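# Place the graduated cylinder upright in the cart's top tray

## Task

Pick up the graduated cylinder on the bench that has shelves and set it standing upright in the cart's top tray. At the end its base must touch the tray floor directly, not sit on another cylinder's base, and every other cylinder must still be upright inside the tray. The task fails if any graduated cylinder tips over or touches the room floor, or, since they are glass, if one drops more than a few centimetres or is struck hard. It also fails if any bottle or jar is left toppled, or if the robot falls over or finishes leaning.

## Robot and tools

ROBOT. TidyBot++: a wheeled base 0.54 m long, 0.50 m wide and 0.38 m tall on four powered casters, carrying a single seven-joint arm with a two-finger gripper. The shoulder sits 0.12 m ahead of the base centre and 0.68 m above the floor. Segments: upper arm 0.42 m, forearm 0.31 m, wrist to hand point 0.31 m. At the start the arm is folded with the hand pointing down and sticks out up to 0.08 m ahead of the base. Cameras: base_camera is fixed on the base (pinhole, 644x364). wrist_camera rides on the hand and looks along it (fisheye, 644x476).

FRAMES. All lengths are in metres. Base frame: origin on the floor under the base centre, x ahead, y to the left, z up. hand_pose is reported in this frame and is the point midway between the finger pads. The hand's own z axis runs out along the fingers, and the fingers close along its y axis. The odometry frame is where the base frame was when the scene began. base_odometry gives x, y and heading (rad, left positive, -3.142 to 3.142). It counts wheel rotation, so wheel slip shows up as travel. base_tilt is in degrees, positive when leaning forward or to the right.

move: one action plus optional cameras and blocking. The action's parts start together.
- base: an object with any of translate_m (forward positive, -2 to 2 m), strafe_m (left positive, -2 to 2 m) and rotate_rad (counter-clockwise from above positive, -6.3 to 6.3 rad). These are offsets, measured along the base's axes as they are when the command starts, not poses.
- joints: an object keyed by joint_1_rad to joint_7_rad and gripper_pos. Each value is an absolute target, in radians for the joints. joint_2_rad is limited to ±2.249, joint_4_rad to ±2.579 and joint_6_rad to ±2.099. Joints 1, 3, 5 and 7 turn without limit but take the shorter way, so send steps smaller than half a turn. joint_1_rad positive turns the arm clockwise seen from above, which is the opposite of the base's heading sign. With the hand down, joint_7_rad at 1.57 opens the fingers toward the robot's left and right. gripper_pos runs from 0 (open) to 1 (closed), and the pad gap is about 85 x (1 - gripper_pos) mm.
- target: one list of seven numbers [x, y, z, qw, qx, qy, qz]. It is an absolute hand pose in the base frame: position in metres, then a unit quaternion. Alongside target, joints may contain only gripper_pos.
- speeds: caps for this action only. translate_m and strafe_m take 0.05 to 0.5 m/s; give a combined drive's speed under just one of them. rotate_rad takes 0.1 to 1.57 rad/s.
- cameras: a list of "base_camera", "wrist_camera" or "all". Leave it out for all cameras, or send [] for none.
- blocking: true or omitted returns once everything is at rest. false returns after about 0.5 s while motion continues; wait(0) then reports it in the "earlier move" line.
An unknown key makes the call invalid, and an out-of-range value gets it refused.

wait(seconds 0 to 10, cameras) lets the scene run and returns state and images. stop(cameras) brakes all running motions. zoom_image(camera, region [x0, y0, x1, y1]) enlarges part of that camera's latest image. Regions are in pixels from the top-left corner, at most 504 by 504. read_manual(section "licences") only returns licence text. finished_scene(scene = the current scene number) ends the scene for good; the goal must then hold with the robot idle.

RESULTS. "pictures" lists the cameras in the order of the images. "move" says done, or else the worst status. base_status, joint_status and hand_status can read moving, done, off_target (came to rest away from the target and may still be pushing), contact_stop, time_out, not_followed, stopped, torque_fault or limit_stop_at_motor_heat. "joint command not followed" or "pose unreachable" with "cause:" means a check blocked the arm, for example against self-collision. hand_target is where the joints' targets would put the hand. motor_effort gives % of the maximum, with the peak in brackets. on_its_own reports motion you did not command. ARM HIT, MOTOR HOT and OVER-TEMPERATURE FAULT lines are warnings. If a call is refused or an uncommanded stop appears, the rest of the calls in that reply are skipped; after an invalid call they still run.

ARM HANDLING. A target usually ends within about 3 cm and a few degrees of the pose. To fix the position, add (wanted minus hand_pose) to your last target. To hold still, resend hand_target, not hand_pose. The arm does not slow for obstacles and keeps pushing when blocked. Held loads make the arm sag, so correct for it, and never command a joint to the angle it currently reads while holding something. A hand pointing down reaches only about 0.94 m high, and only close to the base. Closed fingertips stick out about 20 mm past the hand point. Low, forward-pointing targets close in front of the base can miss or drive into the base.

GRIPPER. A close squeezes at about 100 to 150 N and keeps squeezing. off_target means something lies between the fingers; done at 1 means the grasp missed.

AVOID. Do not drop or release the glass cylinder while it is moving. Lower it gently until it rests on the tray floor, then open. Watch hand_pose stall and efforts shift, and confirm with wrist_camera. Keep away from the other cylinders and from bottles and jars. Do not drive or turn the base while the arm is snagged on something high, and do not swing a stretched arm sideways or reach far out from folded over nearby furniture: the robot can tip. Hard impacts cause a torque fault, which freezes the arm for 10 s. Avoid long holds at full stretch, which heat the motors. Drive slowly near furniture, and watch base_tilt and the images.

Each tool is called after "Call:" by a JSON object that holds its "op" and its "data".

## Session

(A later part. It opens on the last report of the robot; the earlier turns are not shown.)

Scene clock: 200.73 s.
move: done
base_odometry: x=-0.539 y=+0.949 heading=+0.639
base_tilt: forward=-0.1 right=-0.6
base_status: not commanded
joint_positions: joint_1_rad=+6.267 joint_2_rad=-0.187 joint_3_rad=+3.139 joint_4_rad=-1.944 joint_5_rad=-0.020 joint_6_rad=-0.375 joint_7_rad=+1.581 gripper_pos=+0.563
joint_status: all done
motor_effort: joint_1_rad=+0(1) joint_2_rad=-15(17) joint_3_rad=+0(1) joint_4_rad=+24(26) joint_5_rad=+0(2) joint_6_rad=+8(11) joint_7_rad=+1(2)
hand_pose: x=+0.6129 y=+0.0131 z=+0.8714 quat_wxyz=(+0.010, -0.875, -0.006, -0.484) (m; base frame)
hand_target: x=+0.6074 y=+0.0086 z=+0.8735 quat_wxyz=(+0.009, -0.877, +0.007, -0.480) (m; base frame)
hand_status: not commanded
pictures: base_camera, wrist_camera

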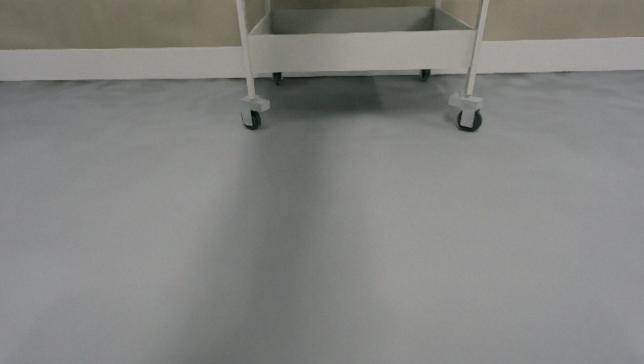

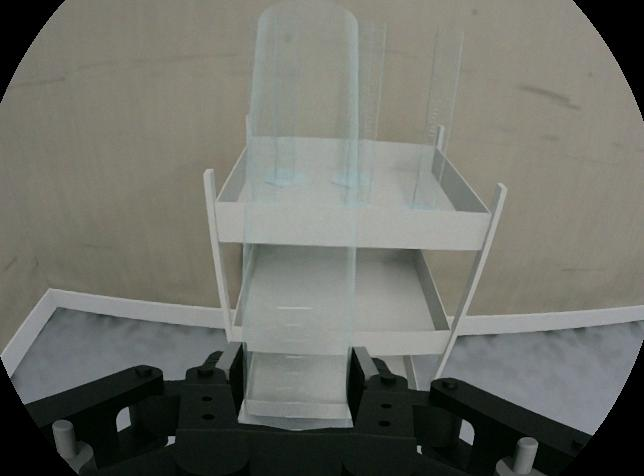

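Call:
{"op": "move", "data": {"base": {"strafe_m":-1.16}, "speeds": {"strafe_m":0.35}, "cameras": []}}

Call:
{"op": "move", "data": {"base": {"rotate_rad":1.193}, "speeds": {"rotate_rad":0.7}}}

Scene clock: 235.80 s.
move: done
base_odometry: x=+0.152 y=+0.017 heading=+0.638
base_tilt: forward=+0.0 right=-0.5
base_status: done
joint_positions: joint_1_rad=+6.266 joint_2_rad=-0.190 joint_3_rad=+3.140 joint_4_rad=-1.944 joint_5_rad=-0.020 joint_6_rad=-0.376 joint_7_rad=+1.581 gripper_pos=+0.563
joint_status: not commanded
motor_effort: joint_1_rad=+1(2) joint_2_rad=-15(18) joint_3_rad=-1(3) joint_4_rad=+23(24) joint_5_rad=+1(2) joint_6_rad=+8(9) joint_7_rad=+1(1)
hand_pose: x=+0.6123 y=+0.0131 z=+0.8726 quat_wxyz=(+0.010, -0.875, -0.006, -0.485) (m; base frame)
hand_target: x=+0.6074 y=+0.0086 z=+0.8735 quat_wxyz=(+0.009, -0.877, +0.007, -0.480) (m; base frame)
hand_status: not commanded
pictures: none
No camera images: "cameras" was empty.

Scene clock: 238.23 s.
move: done
base_odometry: x=+0.152 y=+0.017 heading=+1.830
base_tilt: forward=+0.0 right=-0.6
base_status: done
joint_positions: joint_1_rad=+6.266 joint_2_rad=-0.190 joint_3_rad=+3.139 joint_4_rad=-1.944 joint_5_rad=-0.020 joint_6_rad=-0.376 joint_7_rad=+1.581 gripper_pos=+0.563
joint_status: not commanded
motor_effort: joint_1_rad=+0(3) joint_2_rad=-15(17) joint_3_rad=-1(2) joint_4_rad=+23(24) joint_5_rad=+0(2) joint_6_rad=+8(9) joint_7_rad=+1(2)
hand_pose: x=+0.6123 y=+0.0136 z=+0.8727 quat_wxyz=(+0.010, -0.875, -0.007, -0.485) (m; base frame)
hand_target: x=+0.6074 y=+0.0086 z=+0.8735 quat_wxyz=(+0.009, -0.877, +0.007, -0.480) (m; base frame)
hand_status: not commanded
pictures: base_camera, wrist_camera

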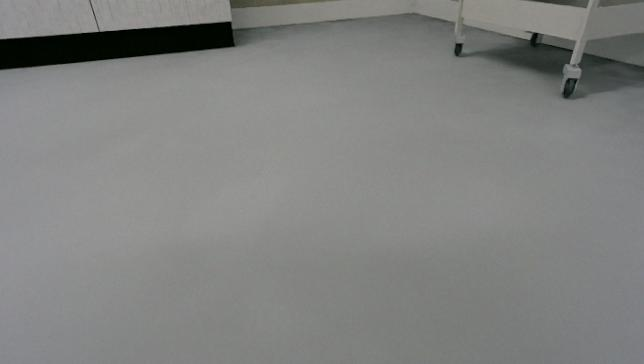

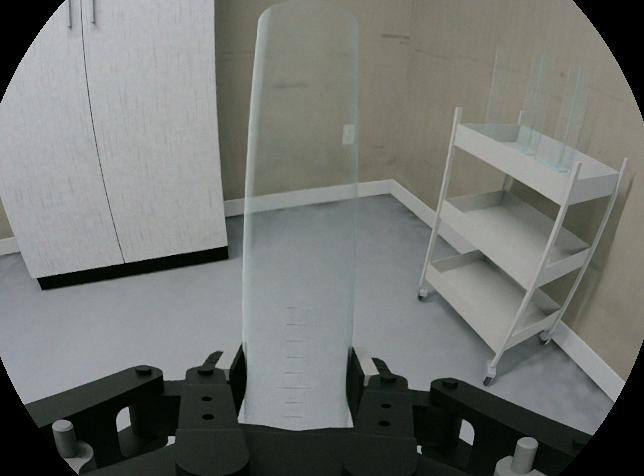

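Call:
{"op": "move", "data": {"base": {"strafe_m":-0.72,"translate_m":0.25}, "speeds": {"strafe_m":0.3}}}

Scene clock: 244.30 s.
move: done
base_odometry: x=+0.784 y=+0.443 heading=+1.831
base_tilt: forward=+0.0 right=-0.5
base_status: done
joint_positions: joint_1_rad=+6.266 joint_2_rad=-0.191 joint_3_rad=+3.140 joint_4_rad=-1.944 joint_5_rad=-0.020 joint_6_rad=-0.376 joint_7_rad=+1.581 gripper_pos=+0.563
joint_status: not commanded
motor_effort: joint_1_rad=+0(2) joint_2_rad=-15(17) joint_3_rad=-1(3) joint_4_rad=+23(24) joint_5_rad=+0(2) joint_6_rad=+8(9) joint_7_rad=+1(2)
hand_pose: x=+0.6122 y=+0.0131 z=+0.8729 quat_wxyz=(+0.010, -0.875, -0.006, -0.485) (m; base frame)
hand_target: x=+0.6074 y=+0.0086 z=+0.8735 quat_wxyz=(+0.009, -0.877, +0.007, -0.480) (m; base frame)
hand_status: not commanded
pictures: base_camera, wrist_camera

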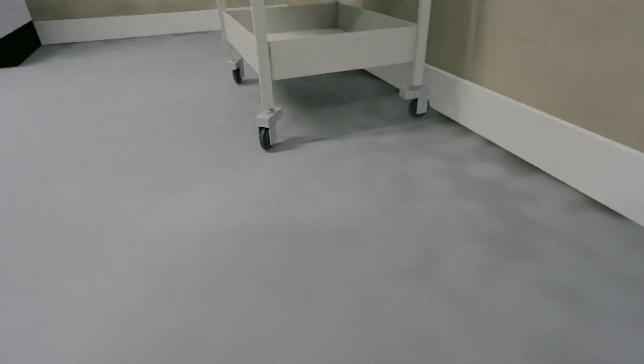

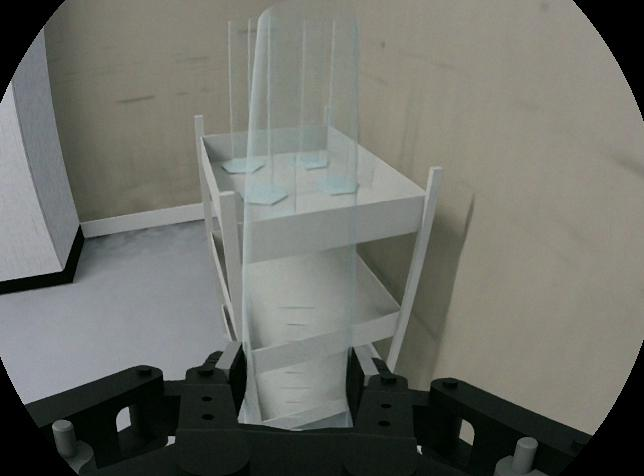

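Call:
{"op": "zoom_image", "data": {"camera": "wrist_camera", "region": [180, 0, 460, 270]}}

Scaled by 1.800.

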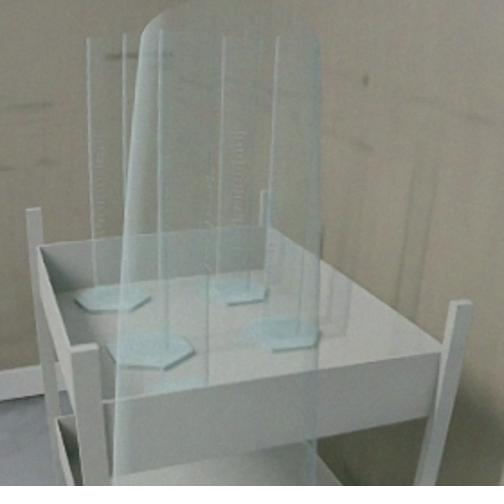

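Call:
{"op": "move", "data": {"joints": {"joint_6_rad":0.22}, "cameras": []}}

Call:
{"op": "move", "data": {"base": {"strafe_m":-0.056,"translate_m":0.25}, "speeds": {"translate_m":0.2}}}

Scene clock: 273.93 s.
move: done
base_odometry: x=+0.784 y=+0.443 heading=+1.831
base_tilt: forward=-0.1 right=-0.6
base_status: not commanded
joint_positions: joint_1_rad=+6.266 joint_2_rad=-0.192 joint_3_rad=+3.140 joint_4_rad=-1.947 joint_5_rad=-0.020 joint_6_rad=+0.185 joint_7_rad=+1.581 gripper_pos=+0.563
joint_status: all done
motor_effort: joint_1_rad=+0(1) joint_2_rad=-16(17) joint_3_rad=+0(1) joint_4_rad=+24(26) joint_5_rad=+1(2) joint_6_rad=+10(11) joint_7_rad=+1(1)
hand_pose: x=+0.6588 y=+0.0106 z=+1.0376 quat_wxyz=(+0.009, -0.707, -0.002, -0.707) (m; base frame)
hand_target: x=+0.6560 y=+0.0134 z=+1.0570 quat_wxyz=(+0.020, -0.689, +0.002, -0.725) (m; base frame)
hand_status: not commanded
pictures: none
No camera images: "cameras" was empty.

Scene clock: 275.97 s.
move: done
base_odometry: x=+0.774 y=+0.700 heading=+1.831
base_tilt: forward=+0.0 right=-0.6
base_status: done
joint_positions: joint_1_rad=+6.266 joint_2_rad=-0.193 joint_3_rad=+3.140 joint_4_rad=-1.947 joint_5_rad=-0.020 joint_6_rad=+0.185 joint_7_rad=+1.581 gripper_pos=+0.563
joint_status: not commanded
motor_effort: joint_1_rad=+0(2) joint_2_rad=-16(19) joint_3_rad=+0(1) joint_4_rad=+25(25) joint_5_rad=+1(2) joint_6_rad=+10(11) joint_7_rad=+0(2)
hand_pose: x=+0.6584 y=+0.0106 z=+1.0383 quat_wxyz=(+0.009, -0.706, -0.002, -0.708) (m; base frame)
hand_target: x=+0.6560 y=+0.0134 z=+1.0570 quat_wxyz=(+0.020, -0.689, +0.002, -0.725) (m; base frame)
hand_status: not commanded
pictures: base_camera, wrist_camera

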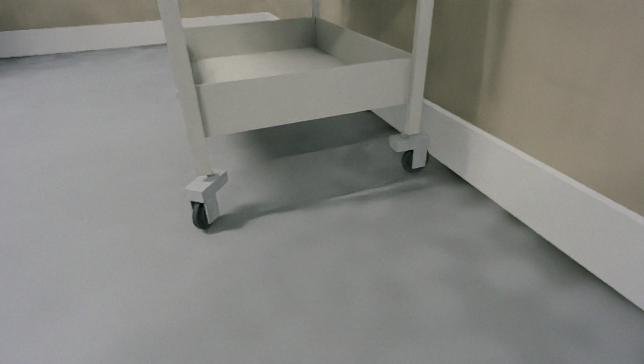

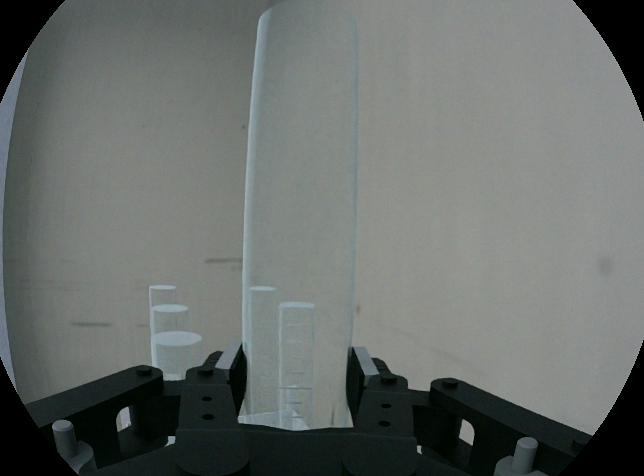

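Call:
{"op": "move", "data": {"base": {"strafe_m":-0.02,"translate_m":0.1}, "speeds": {"translate_m":0.1}}}

Scene clock: 290.00 s.
move: done
base_odometry: x=+0.768 y=+0.802 heading=+1.831
base_tilt: forward=+0.0 right=-0.6
base_status: done
joint_positions: joint_1_rad=+6.266 joint_2_rad=-0.194 joint_3_rad=+3.140 joint_4_rad=-1.947 joint_5_rad=-0.020 joint_6_rad=+0.185 joint_7_rad=+1.581 gripper_pos=+0.563
joint_status: not commanded
motor_effort: joint_1_rad=+0(2) joint_2_rad=-16(18) joint_3_rad=+0(1) joint_4_rad=+25(25) joint_5_rad=+1(2) joint_6_rad=+10(11) joint_7_rad=+1(1)
hand_pose: x=+0.6583 y=+0.0106 z=+1.0385 quat_wxyz=(+0.009, -0.706, -0.002, -0.708) (m; base frame)
hand_target: x=+0.6560 y=+0.0134 z=+1.0570 quat_wxyz=(+0.020, -0.689, +0.002, -0.725) (m; base frame)
hand_status: not commanded
pictures: base_camera, wrist_camera

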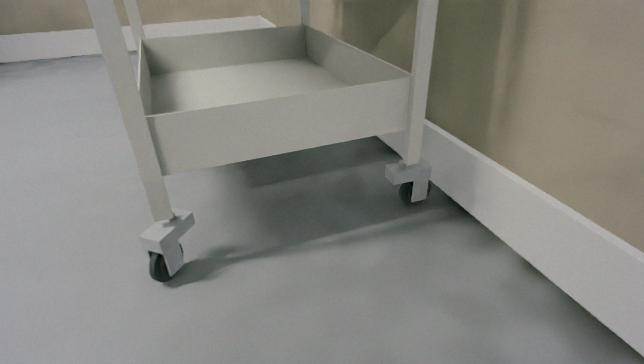

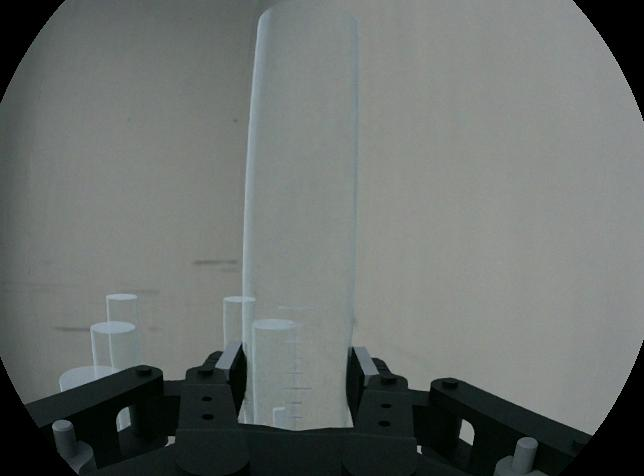

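Call:
{"op": "move", "data": {"base": {"translate_m":0.093}, "speeds": {"translate_m":0.08}}}

Scene clock: 297.30 s.
move: done
base_odometry: x=+0.744 y=+0.892 heading=+1.830
base_tilt: forward=+0.0 right=-0.5
base_status: done
joint_positions: joint_1_rad=+6.266 joint_2_rad=-0.194 joint_3_rad=+3.140 joint_4_rad=-1.947 joint_5_rad=-0.020 joint_6_rad=+0.185 joint_7_rad=+1.581 gripper_pos=+0.563
joint_status: not commanded
motor_effort: joint_1_rad=+1(2) joint_2_rad=-16(19) joint_3_rad=+0(1) joint_4_rad=+24(26) joint_5_rad=+1(2) joint_6_rad=+10(11) joint_7_rad=+1(2)
hand_pose: x=+0.6582 y=+0.0106 z=+1.0386 quat_wxyz=(+0.009, -0.706, -0.002, -0.708) (m; base frame)
hand_target: x=+0.6560 y=+0.0134 z=+1.0570 quat_wxyz=(+0.020, -0.689, +0.002, -0.725) (m; base frame)
hand_status: not commanded
pictures: base_camera, wrist_camera

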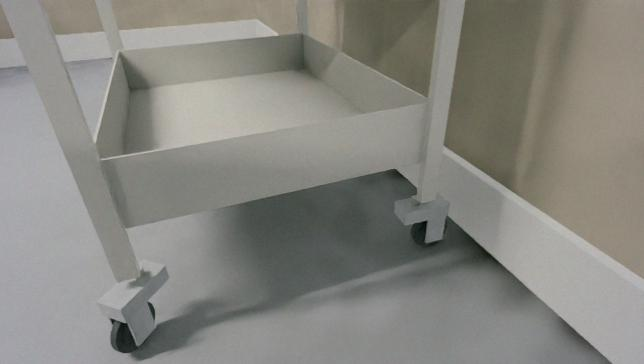

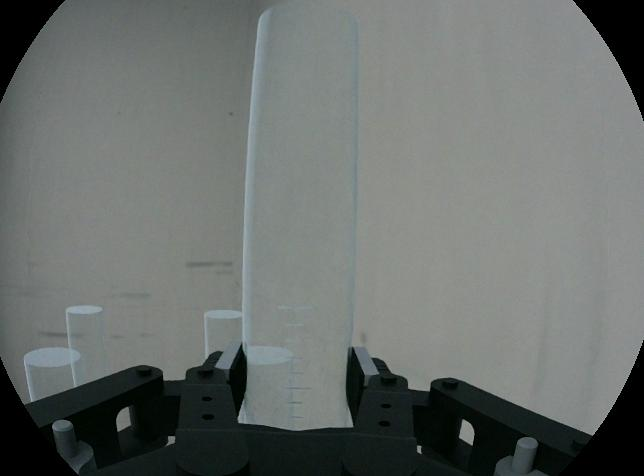

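Call:
{"op": "move", "data": {"base": {"translate_m":0.008,"strafe_m":0.01}, "speeds": {"translate_m":0.05}, "joints": {"joint_2_rad":-0.115,"joint_4_rad":-2.147,"joint_6_rad":0.505}}}

Scene clock: 305.90 s.
move: done
base_odometry: x=+0.732 y=+0.897 heading=+1.830
base_tilt: forward=+0.0 right=-0.5
base_status: done
joint_positions: joint_1_rad=+6.266 joint_2_rad=-0.117 joint_3_rad=+3.140 joint_4_rad=-2.145 joint_5_rad=-0.020 joint_6_rad=+0.461 joint_7_rad=+1.581 gripper_pos=+0.563
joint_status: all done
motor_effort: joint_1_rad=+0(2) joint_2_rad=-17(20) joint_3_rad=+0(3) joint_4_rad=+23(26) joint_5_rad=+1(2) joint_6_rad=+10(11) joint_7_rad=+0(1)
hand_pose: x=+0.6632 y=+0.0090 z=+0.9621 quat_wxyz=(+0.006, -0.706, -0.001, -0.708) (m; base frame)
hand_target: x=+0.6630 y=+0.0152 z=+0.9735 quat_wxyz=(+0.022, -0.691, +0.001, -0.722) (m; base frame)
hand_status: not commanded
pictures: base_camera, wrist_camera

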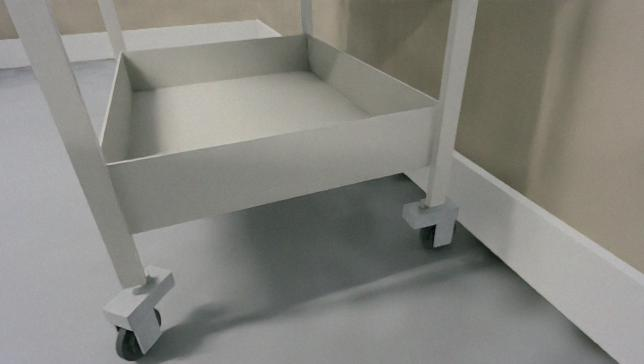

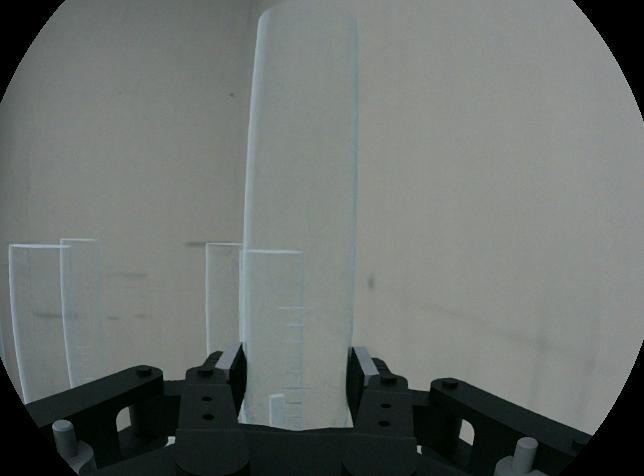

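Call:
{"op": "zoom_image", "data": {"camera": "wrist_camera", "region": [0, 220, 380, 430]}}

Scaled by 1.326.

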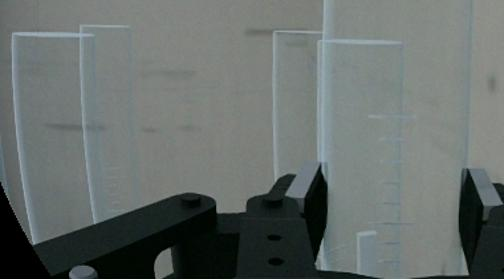

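Call:
{"op": "move", "data": {"base": {"translate_m":-0.02}, "speeds": {"translate_m":0.05}}}

Call:
{"op": "zoom_image", "data": {"camera": "wrist_camera", "region": [0, 180, 380, 430]}}

Scene clock: 331.60 s.
move: done
base_odometry: x=+0.738 y=+0.878 heading=+1.830
base_tilt: forward=+0.0 right=-0.5
base_status: done
joint_positions: joint_1_rad=+6.266 joint_2_rad=-0.115 joint_3_rad=+3.140 joint_4_rad=-2.145 joint_5_rad=-0.020 joint_6_rad=+0.464 joint_7_rad=+1.581 gripper_pos=+0.563
joint_status: not commanded
motor_effort: joint_1_rad=+0(2) joint_2_rad=-18(21) joint_3_rad=-1(1) joint_4_rad=+23(24) joint_5_rad=+1(2) joint_6_rad=+10(11) joint_7_rad=+1(1)
hand_pose: x=+0.6636 y=+0.0089 z=+0.9622 quat_wxyz=(+0.006, -0.705, -0.001, -0.709) (m; base frame)
hand_target: x=+0.6630 y=+0.0152 z=+0.9735 quat_wxyz=(+0.022, -0.691, +0.001, -0.722) (m; base frame)
hand_status: not commanded
pictures: base_camera, wrist_camera

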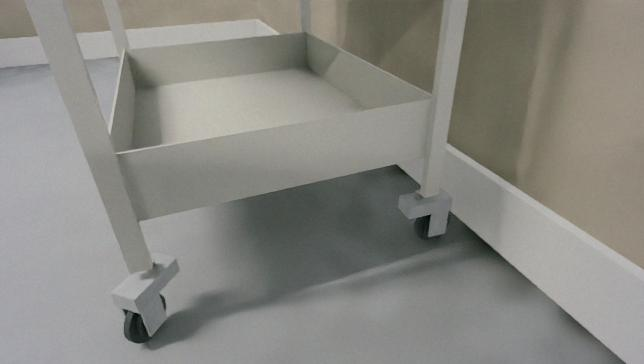

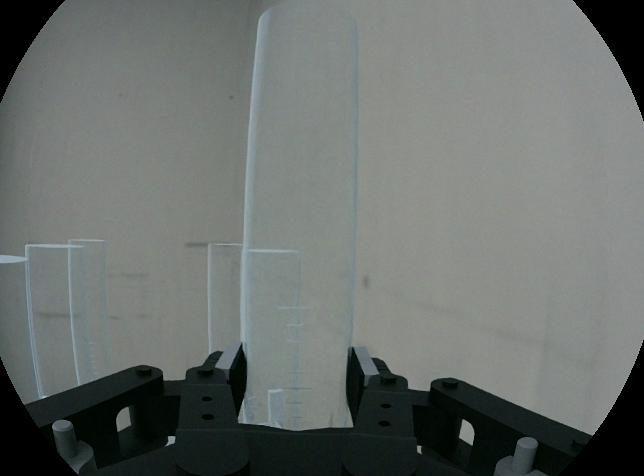

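Scaled by 1.326.

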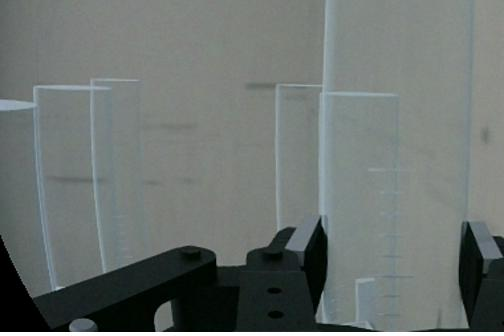

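Call:
{"op": "move", "data": {"joints": {"joint_2_rad":-0.03,"joint_4_rad":-2.29,"joint_6_rad":0.735}, "cameras": ["wrist_camera"]}}

Scene clock: 337.30 s.
move: done
base_odometry: x=+0.738 y=+0.878 heading=+1.830
base_tilt: forward=+0.0 right=-0.6
base_status: not commanded
joint_positions: joint_1_rad=+6.266 joint_2_rad=-0.032 joint_3_rad=+3.140 joint_4_rad=-2.287 joint_5_rad=-0.020 joint_6_rad=+0.691 joint_7_rad=+1.581 gripper_pos=+0.563
joint_status: all done
motor_effort: joint_1_rad=+1(2) joint_2_rad=-18(20) joint_3_rad=-1(1) joint_4_rad=+20(23) joint_5_rad=+0(2) joint_6_rad=+11(11) joint_7_rad=+0(1)
hand_pose: x=+0.6603 y=+0.0076 z=+0.9058 quat_wxyz=(+0.004, -0.705, +0.000, -0.710) (m; base frame)
hand_target: x=+0.6597 y=+0.0162 z=+0.9167 quat_wxyz=(+0.025, -0.691, +0.001, -0.723) (m; base frame)
hand_status: not commanded
pictures: wrist_camera

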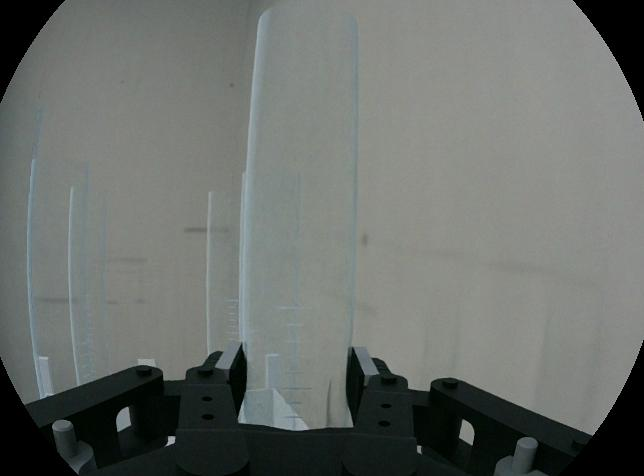

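Call:
{"op": "move", "data": {"joints": {"joint_2_rad":0.01,"joint_4_rad":-2.337,"joint_6_rad":0.812}, "cameras": []}}

Call:
{"op": "move", "data": {"joints": {"joint_2_rad":0.032,"joint_4_rad":-2.357,"joint_6_rad":0.85}, "cameras": ["wrist_camera"]}}

Scene clock: 345.23 s.
move: done
base_odometry: x=+0.738 y=+0.878 heading=+1.830
base_tilt: forward=-0.1 right=-0.6
base_status: not commanded
joint_positions: joint_1_rad=+6.266 joint_2_rad=+0.004 joint_3_rad=+3.140 joint_4_rad=-2.333 joint_5_rad=-0.020 joint_6_rad=+0.776 joint_7_rad=+1.581 gripper_pos=+0.563
joint_status: all done
motor_effort: joint_1_rad=+0(1) joint_2_rad=-19(20) joint_3_rad=-1(1) joint_4_rad=+19(22) joint_5_rad=+1(1) joint_6_rad=+10(11) joint_7_rad=+0(1)
hand_pose: x=+0.6585 y=+0.0072 z=+0.8877 quat_wxyz=(+0.003, -0.704, +0.000, -0.711) (m; base frame)
hand_target: x=+0.6583 y=+0.0165 z=+0.8934 quat_wxyz=(+0.025, -0.694, +0.001, -0.719) (m; base frame)
hand_status: not commanded
pictures: none
No camera images: "cameras" was empty.

Scene clock: 345.87 s.
move: done
base_odometry: x=+0.738 y=+0.878 heading=+1.830
base_tilt: forward=+0.1 right=-0.6
base_status: not commanded
joint_positions: joint_1_rad=+6.266 joint_2_rad=+0.024 joint_3_rad=+3.140 joint_4_rad=-2.351 joint_5_rad=-0.020 joint_6_rad=+0.816 joint_7_rad=+1.581 gripper_pos=+0.563
joint_status: all done
motor_effort: joint_1_rad=+0(2) joint_2_rad=-19(20) joint_3_rad=+0(1) joint_4_rad=+19(20) joint_5_rad=+0(2) joint_6_rad=+10(11) joint_7_rad=+0(1)
hand_pose: x=+0.6584 y=+0.0070 z=+0.8799 quat_wxyz=(+0.003, -0.703, +0.000, -0.711) (m; base frame)
hand_target: x=+0.6582 y=+0.0167 z=+0.8828 quat_wxyz=(+0.026, -0.696, +0.001, -0.718) (m; base frame)
hand_status: not commanded
pictures: wrist_camera

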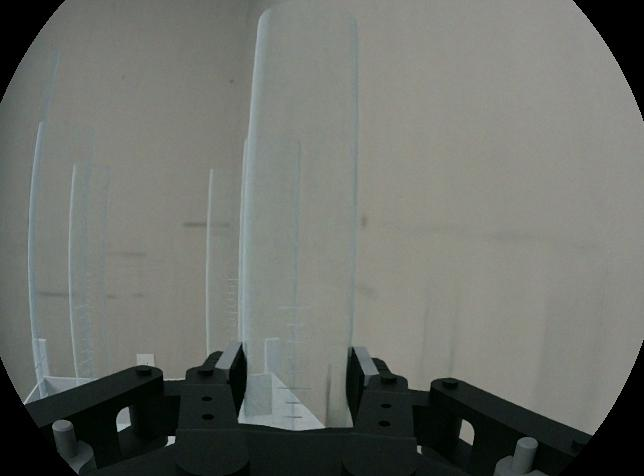

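Call:
{"op": "move", "data": {"joints": {"joint_2_rad":0.052,"joint_4_rad":-2.375,"joint_6_rad":0.87}, "cameras": []}}

Call:
{"op": "move", "data": {"joints": {"joint_2_rad":0.072,"joint_4_rad":-2.392,"joint_6_rad":0.905}, "cameras": ["wrist_camera"]}}

Scene clock: 349.90 s.
move: done
base_odometry: x=+0.738 y=+0.878 heading=+1.830
base_tilt: forward=+0.0 right=-0.6
base_status: not commanded
joint_positions: joint_1_rad=+6.266 joint_2_rad=+0.044 joint_3_rad=+3.140 joint_4_rad=-2.368 joint_5_rad=-0.020 joint_6_rad=+0.836 joint_7_rad=+1.581 gripper_pos=+0.563
joint_status: all done
motor_effort: joint_1_rad=+0(2) joint_2_rad=-19(20) joint_3_rad=+0(1) joint_4_rad=+19(20) joint_5_rad=+2(2) joint_6_rad=+10(11) joint_7_rad=+0(1)
hand_pose: x=+0.6581 y=+0.0069 z=+0.8661 quat_wxyz=(+0.003, -0.709, +0.000, -0.705) (m; base frame)
hand_target: x=+0.6579 y=+0.0168 z=+0.8688 quat_wxyz=(+0.026, -0.702, +0.001, -0.711) (m; base frame)
hand_status: not commanded
pictures: none
No camera images: "cameras" was empty.

Scene clock: 350.53 s.
move: done
base_odometry: x=+0.738 y=+0.878 heading=+1.830
base_tilt: forward=+0.0 right=-0.6
base_status: not commanded
joint_positions: joint_1_rad=+6.266 joint_2_rad=+0.061 joint_3_rad=+3.140 joint_4_rad=-2.383 joint_5_rad=-0.020 joint_6_rad=+0.872 joint_7_rad=+1.581 gripper_pos=+0.563
joint_status: all done
motor_effort: joint_1_rad=+1(2) joint_2_rad=-19(20) joint_3_rad=-1(1) joint_4_rad=+18(19) joint_5_rad=+2(2) joint_6_rad=+10(10) joint_7_rad=+1(1)
hand_pose: x=+0.6576 y=+0.0068 z=+0.8606 quat_wxyz=(+0.002, -0.707, +0.000, -0.707) (m; base frame)
hand_target: x=+0.6573 y=+0.0169 z=+0.8602 quat_wxyz=(+0.026, -0.703, +0.001, -0.711) (m; base frame)
hand_status: not commanded
pictures: wrist_camera

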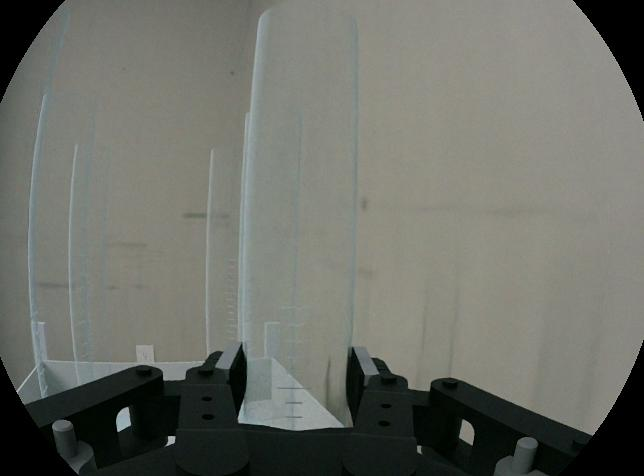

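Call:
{"op": "move", "data": {"joints": {"joint_2_rad":0.08,"joint_4_rad":-2.4,"joint_6_rad":0.921}, "cameras": []}}

Call:
{"op": "move", "data": {"joints": {"joint_2_rad":0.089,"joint_4_rad":-2.407,"joint_6_rad":0.937}, "cameras": []}}

Call:
{"op": "move", "data": {"joints": {"joint_2_rad":0.098,"joint_4_rad":-2.414,"joint_6_rad":0.953}, "cameras": ["wrist_camera"]}}

Scene clock: 354.47 s.
move: done
base_odometry: x=+0.738 y=+0.878 heading=+1.830
base_tilt: forward=+0.0 right=-0.6
base_status: not commanded
joint_positions: joint_1_rad=+6.266 joint_2_rad=+0.066 joint_3_rad=+3.140 joint_4_rad=-2.389 joint_5_rad=-0.020 joint_6_rad=+0.889 joint_7_rad=+1.581 gripper_pos=+0.563
joint_status: all done
motor_effort: joint_1_rad=+0(2) joint_2_rad=-19(20) joint_3_rad=+0(1) joint_4_rad=+18(18) joint_5_rad=+0(1) joint_6_rad=+10(10) joint_7_rad=+1(1)
hand_pose: x=+0.6571 y=+0.0067 z=+0.8602 quat_wxyz=(+0.002, -0.705, +0.000, -0.709) (m; base frame)
hand_target: x=+0.6567 y=+0.0169 z=+0.8568 quat_wxyz=(+0.026, -0.703, +0.001, -0.711) (m; base frame)
hand_status: not commanded
pictures: none
No camera images: "cameras" was empty.

Scene clock: 355.00 s.
move: done
base_odometry: x=+0.738 y=+0.878 heading=+1.830
base_tilt: forward=+0.0 right=-0.6
base_status: not commanded
joint_positions: joint_1_rad=+6.266 joint_2_rad=+0.072 joint_3_rad=+3.140 joint_4_rad=-2.394 joint_5_rad=-0.020 joint_6_rad=+0.907 joint_7_rad=+1.581 gripper_pos=+0.563
joint_status: all done
motor_effort: joint_1_rad=+1(2) joint_2_rad=-18(19) joint_3_rad=-1(1) joint_4_rad=+17(18) joint_5_rad=+2(2) joint_6_rad=+9(10) joint_7_rad=+0(1)
hand_pose: x=+0.6569 y=+0.0066 z=+0.8599 quat_wxyz=(+0.002, -0.703, +0.000, -0.711) (m; base frame)
hand_target: x=+0.6565 y=+0.0170 z=+0.8534 quat_wxyz=(+0.027, -0.703, +0.001, -0.711) (m; base frame)
hand_status: not commanded
pictures: none
No camera images: "cameras" was empty.

Scene clock: 355.53 s.
move: done
base_odometry: x=+0.738 y=+0.878 heading=+1.830
base_tilt: forward=+0.0 right=-0.6
base_status: not commanded
joint_positions: joint_1_rad=+6.266 joint_2_rad=+0.078 joint_3_rad=+3.140 joint_4_rad=-2.399 joint_5_rad=-0.020 joint_6_rad=+0.925 joint_7_rad=+1.580 gripper_pos=+0.563
joint_status: all done
motor_effort: joint_1_rad=+0(1) joint_2_rad=-18(19) joint_3_rad=-1(1) joint_4_rad=+16(17) joint_5_rad=+1(1) joint_6_rad=+9(10) joint_7_rad=+1(2)
hand_pose: x=+0.6570 y=+0.0065 z=+0.8597 quat_wxyz=(+0.002, -0.700, +0.000, -0.714) (m; base frame)
hand_target: x=+0.6562 y=+0.0170 z=+0.8501 quat_wxyz=(+0.027, -0.703, +0.001, -0.711) (m; base frame)
hand_status: not commanded
pictures: wrist_camera

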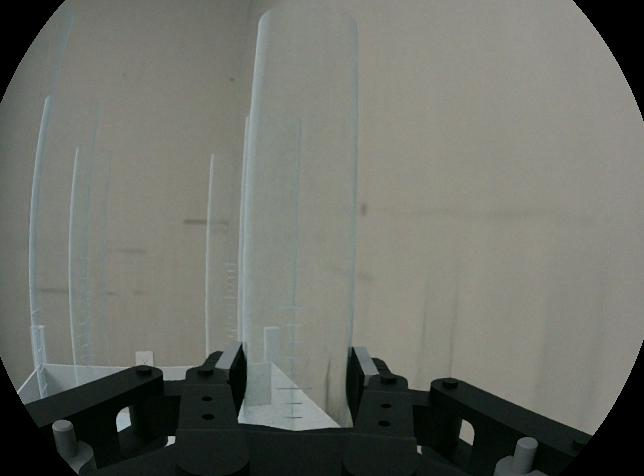

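Call:
{"op": "move", "data": {"joints": {"joint_2_rad":0.078,"joint_4_rad":-2.397,"joint_6_rad":0.905}, "cameras": []}}

Call:
{"op": "move", "data": {"joints": {"gripper_pos":0.52}, "cameras": ["wrist_camera"]}}

Scene clock: 363.77 s.
move: done
base_odometry: x=+0.738 y=+0.878 heading=+1.830
base_tilt: forward=+0.0 right=-0.6
base_status: not commanded
joint_positions: joint_1_rad=+6.266 joint_2_rad=+0.073 joint_3_rad=+3.140 joint_4_rad=-2.396 joint_5_rad=-0.020 joint_6_rad=+0.911 joint_7_rad=+1.580 gripper_pos=+0.563
joint_status: all done
motor_effort: joint_1_rad=+0(1) joint_2_rad=-17(19) joint_3_rad=-1(1) joint_4_rad=+15(17) joint_5_rad=+2(2) joint_6_rad=+9(9) joint_7_rad=+1(1)
hand_pose: x=+0.6567 y=+0.0066 z=+0.8598 quat_wxyz=(+0.002, -0.702, +0.000, -0.712) (m; base frame)
hand_target: x=+0.6572 y=+0.0169 z=+0.8544 quat_wxyz=(+0.026, -0.707, +0.001, -0.707) (m; base frame)
hand_status: not commanded
pictures: none
No camera images: "cameras" was empty.

Scene clock: 364.40 s.
move: done
base_odometry: x=+0.738 y=+0.878 heading=+1.830
base_tilt: forward=+0.0 right=-0.6
base_status: not commanded
joint_positions: joint_1_rad=+6.266 joint_2_rad=+0.073 joint_3_rad=+3.140 joint_4_rad=-2.396 joint_5_rad=-0.020 joint_6_rad=+0.911 joint_7_rad=+1.580 gripper_pos=+0.520
joint_status: all done
motor_effort: joint_1_rad=+1(1) joint_2_rad=-18(18) joint_3_rad=-1(2) joint_4_rad=+16(16) joint_5_rad=+1(2) joint_6_rad=+8(9) joint_7_rad=+1(1)
hand_pose: x=+0.6567 y=+0.0066 z=+0.8598 quat_wxyz=(+0.002, -0.702, +0.000, -0.712) (m; base frame)
hand_target: x=+0.6572 y=+0.0169 z=+0.8544 quat_wxyz=(+0.026, -0.707, +0.001, -0.707) (m; base frame)
hand_status: not commanded
pictures: wrist_camera

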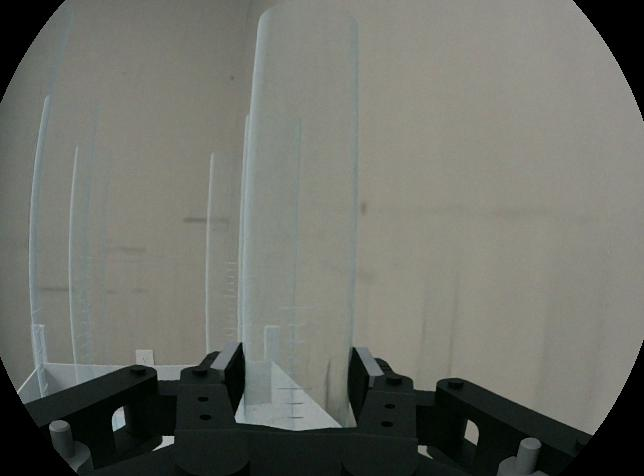

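Call:
{"op": "move", "data": {"joints": {"gripper_pos":0.3}, "cameras": ["wrist_camera"]}}

Call:
{"op": "move", "data": {"base": {"translate_m":-0.06,"strafe_m":-0.001}, "speeds": {"translate_m":0.05}, "cameras": ["wrist_camera"]}}

Scene clock: 368.63 s.
move: done
base_odometry: x=+0.738 y=+0.878 heading=+1.830
base_tilt: forward=+0.0 right=-0.6
base_status: not commanded
joint_positions: joint_1_rad=+6.266 joint_2_rad=+0.073 joint_3_rad=+3.140 joint_4_rad=-2.396 joint_5_rad=-0.020 joint_6_rad=+0.911 joint_7_rad=+1.580 gripper_pos=+0.300
joint_status: all done
motor_effort: joint_1_rad=+0(2) joint_2_rad=-18(18) joint_3_rad=-1(1) joint_4_rad=+15(16) joint_5_rad=+1(2) joint_6_rad=+8(9) joint_7_rad=+0(1)
hand_pose: x=+0.6567 y=+0.0066 z=+0.8598 quat_wxyz=(+0.002, -0.702, +0.000, -0.712) (m; base frame)
hand_target: x=+0.6572 y=+0.0169 z=+0.8544 quat_wxyz=(+0.026, -0.707, +0.001, -0.707) (m; base frame)
hand_status: not commanded
pictures: wrist_camera

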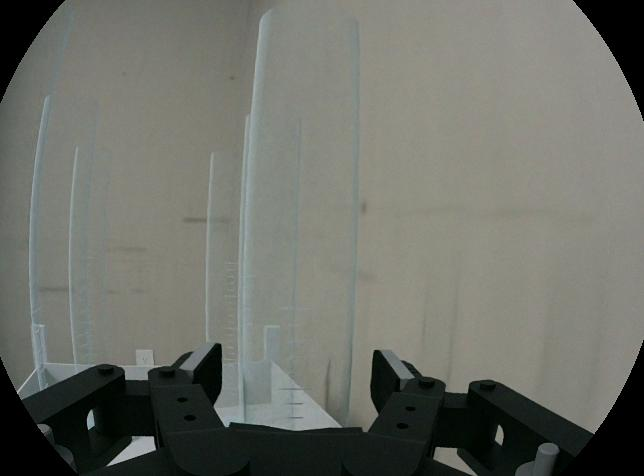

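Scene clock: 370.30 s.
move: done
base_odometry: x=+0.754 y=+0.820 heading=+1.830
base_tilt: forward=+0.0 right=-0.6
base_status: done
joint_positions: joint_1_rad=+6.266 joint_2_rad=+0.073 joint_3_rad=+3.140 joint_4_rad=-2.396 joint_5_rad=-0.020 joint_6_rad=+0.911 joint_7_rad=+1.580 gripper_pos=+0.300
joint_status: not commanded
motor_effort: joint_1_rad=+1(2) joint_2_rad=-17(20) joint_3_rad=-1(1) joint_4_rad=+16(17) joint_5_rad=+2(2) joint_6_rad=+8(9) joint_7_rad=+0(1)
hand_pose: x=+0.6567 y=+0.0066 z=+0.8598 quat_wxyz=(+0.002, -0.702, +0.000, -0.712) (m; base frame)
hand_target: x=+0.6572 y=+0.0169 z=+0.8544 quat_wxyz=(+0.026, -0.707, +0.001, -0.707) (m; base frame)
hand_status: not commanded
pictures: wrist_camera

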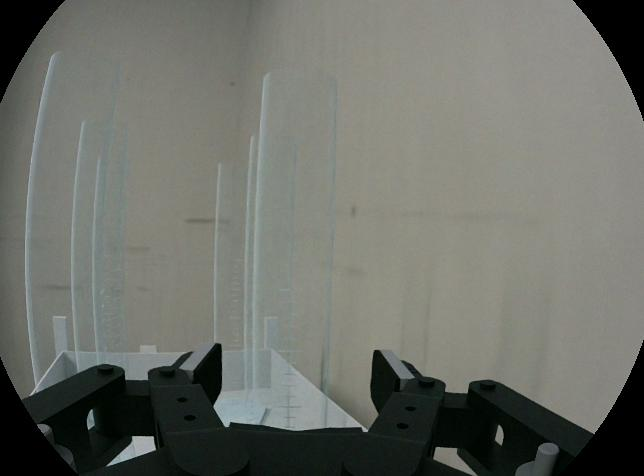

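Standing. Back out further and look down.

Call:
{"op": "move", "data": {"base": {"translate_m":-0.4}, "speeds": {"translate_m":0.15}, "cameras": []}}

Call:
{"op": "move", "data": {"joints": {"joint_2_rad":-0.2,"joint_4_rad":-1.5,"joint_6_rad":-0.85}}}

Call:
{"op": "zoom_image", "data": {"camera": "wrist_camera", "region": [180, 0, 460, 270]}}

Scene clock: 375.83 s.
move: done
base_odometry: x=+0.856 y=+0.433 heading=+1.830
base_tilt: forward=+0.0 right=-0.6
base_status: done
joint_positions: joint_1_rad=+6.266 joint_2_rad=+0.072 joint_3_rad=+3.140 joint_4_rad=-2.396 joint_5_rad=-0.020 joint_6_rad=+0.911 joint_7_rad=+1.580 gripper_pos=+0.300
joint_status: not commanded
motor_effort: joint_1_rad=+1(2) joint_2_rad=-18(20) joint_3_rad=-1(1) joint_4_rad=+16(17) joint_5_rad=+1(2) joint_6_rad=+8(9) joint_7_rad=+0(1)
hand_pose: x=+0.6566 y=+0.0066 z=+0.8600 quat_wxyz=(+0.002, -0.702, +0.000, -0.712) (m; base frame)
hand_target: x=+0.6572 y=+0.0169 z=+0.8544 quat_wxyz=(+0.026, -0.707, +0.001, -0.707) (m; base frame)
hand_status: not commanded
pictures: none
No camera images: "cameras" was empty.

Scene clock: 378.60 s.
move: done
base_odometry: x=+0.856 y=+0.433 heading=+1.830
base_tilt: forward=+0.0 right=-0.5
base_status: not commanded
joint_positions: joint_1_rad=+6.266 joint_2_rad=-0.196 joint_3_rad=+3.140 joint_4_rad=-1.513 joint_5_rad=-0.020 joint_6_rad=-0.807 joint_7_rad=+1.580 gripper_pos=+0.300
joint_status: all done
motor_effort: joint_1_rad=+1(1) joint_2_rad=-13(20) joint_3_rad=-1(1) joint_4_rad=+21(22) joint_5_rad=+0(2) joint_6_rad=+7(9) joint_7_rad=+0(1)
hand_pose: x=+0.6058 y=+0.0153 z=+1.0103 quat_wxyz=(+0.012, -0.873, -0.010, -0.487) (m; base frame)
hand_target: x=+0.5988 y=+0.0063 z=+1.0079 quat_wxyz=(+0.007, -0.879, +0.011, -0.476) (m; base frame)
hand_status: not commanded
pictures: base_camera, wrist_camera

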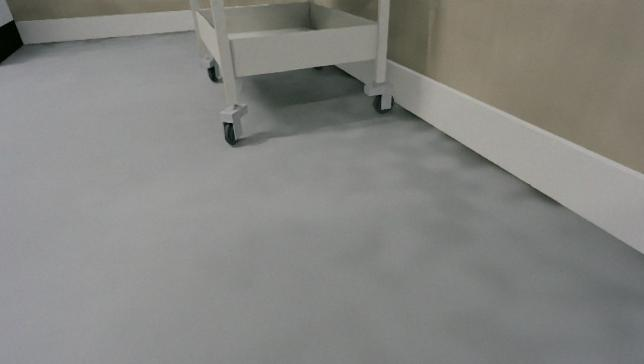

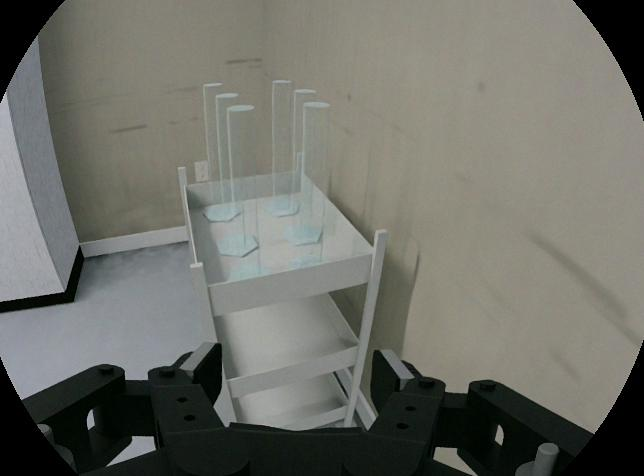

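Scaled by 1.800.

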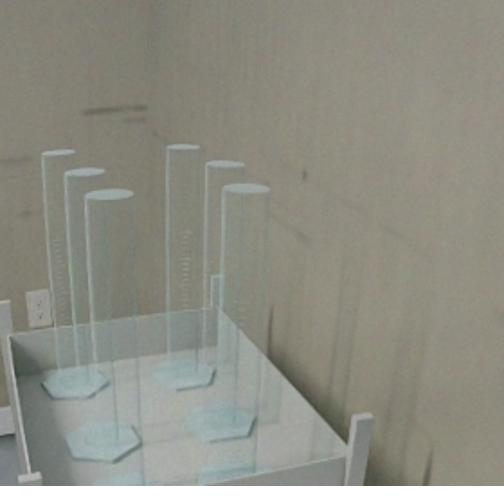

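Call:
{"op": "zoom_image", "data": {"camera": "wrist_camera", "region": [210, 190, 370, 300]}}

Scaled by 3.150.

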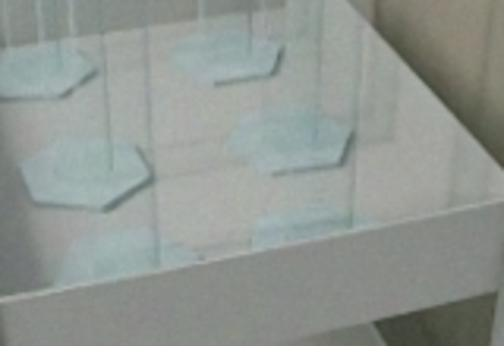

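Call:
{"op": "finished_scene", "data": {"scene": 2}}

The scene is finished: the task was done.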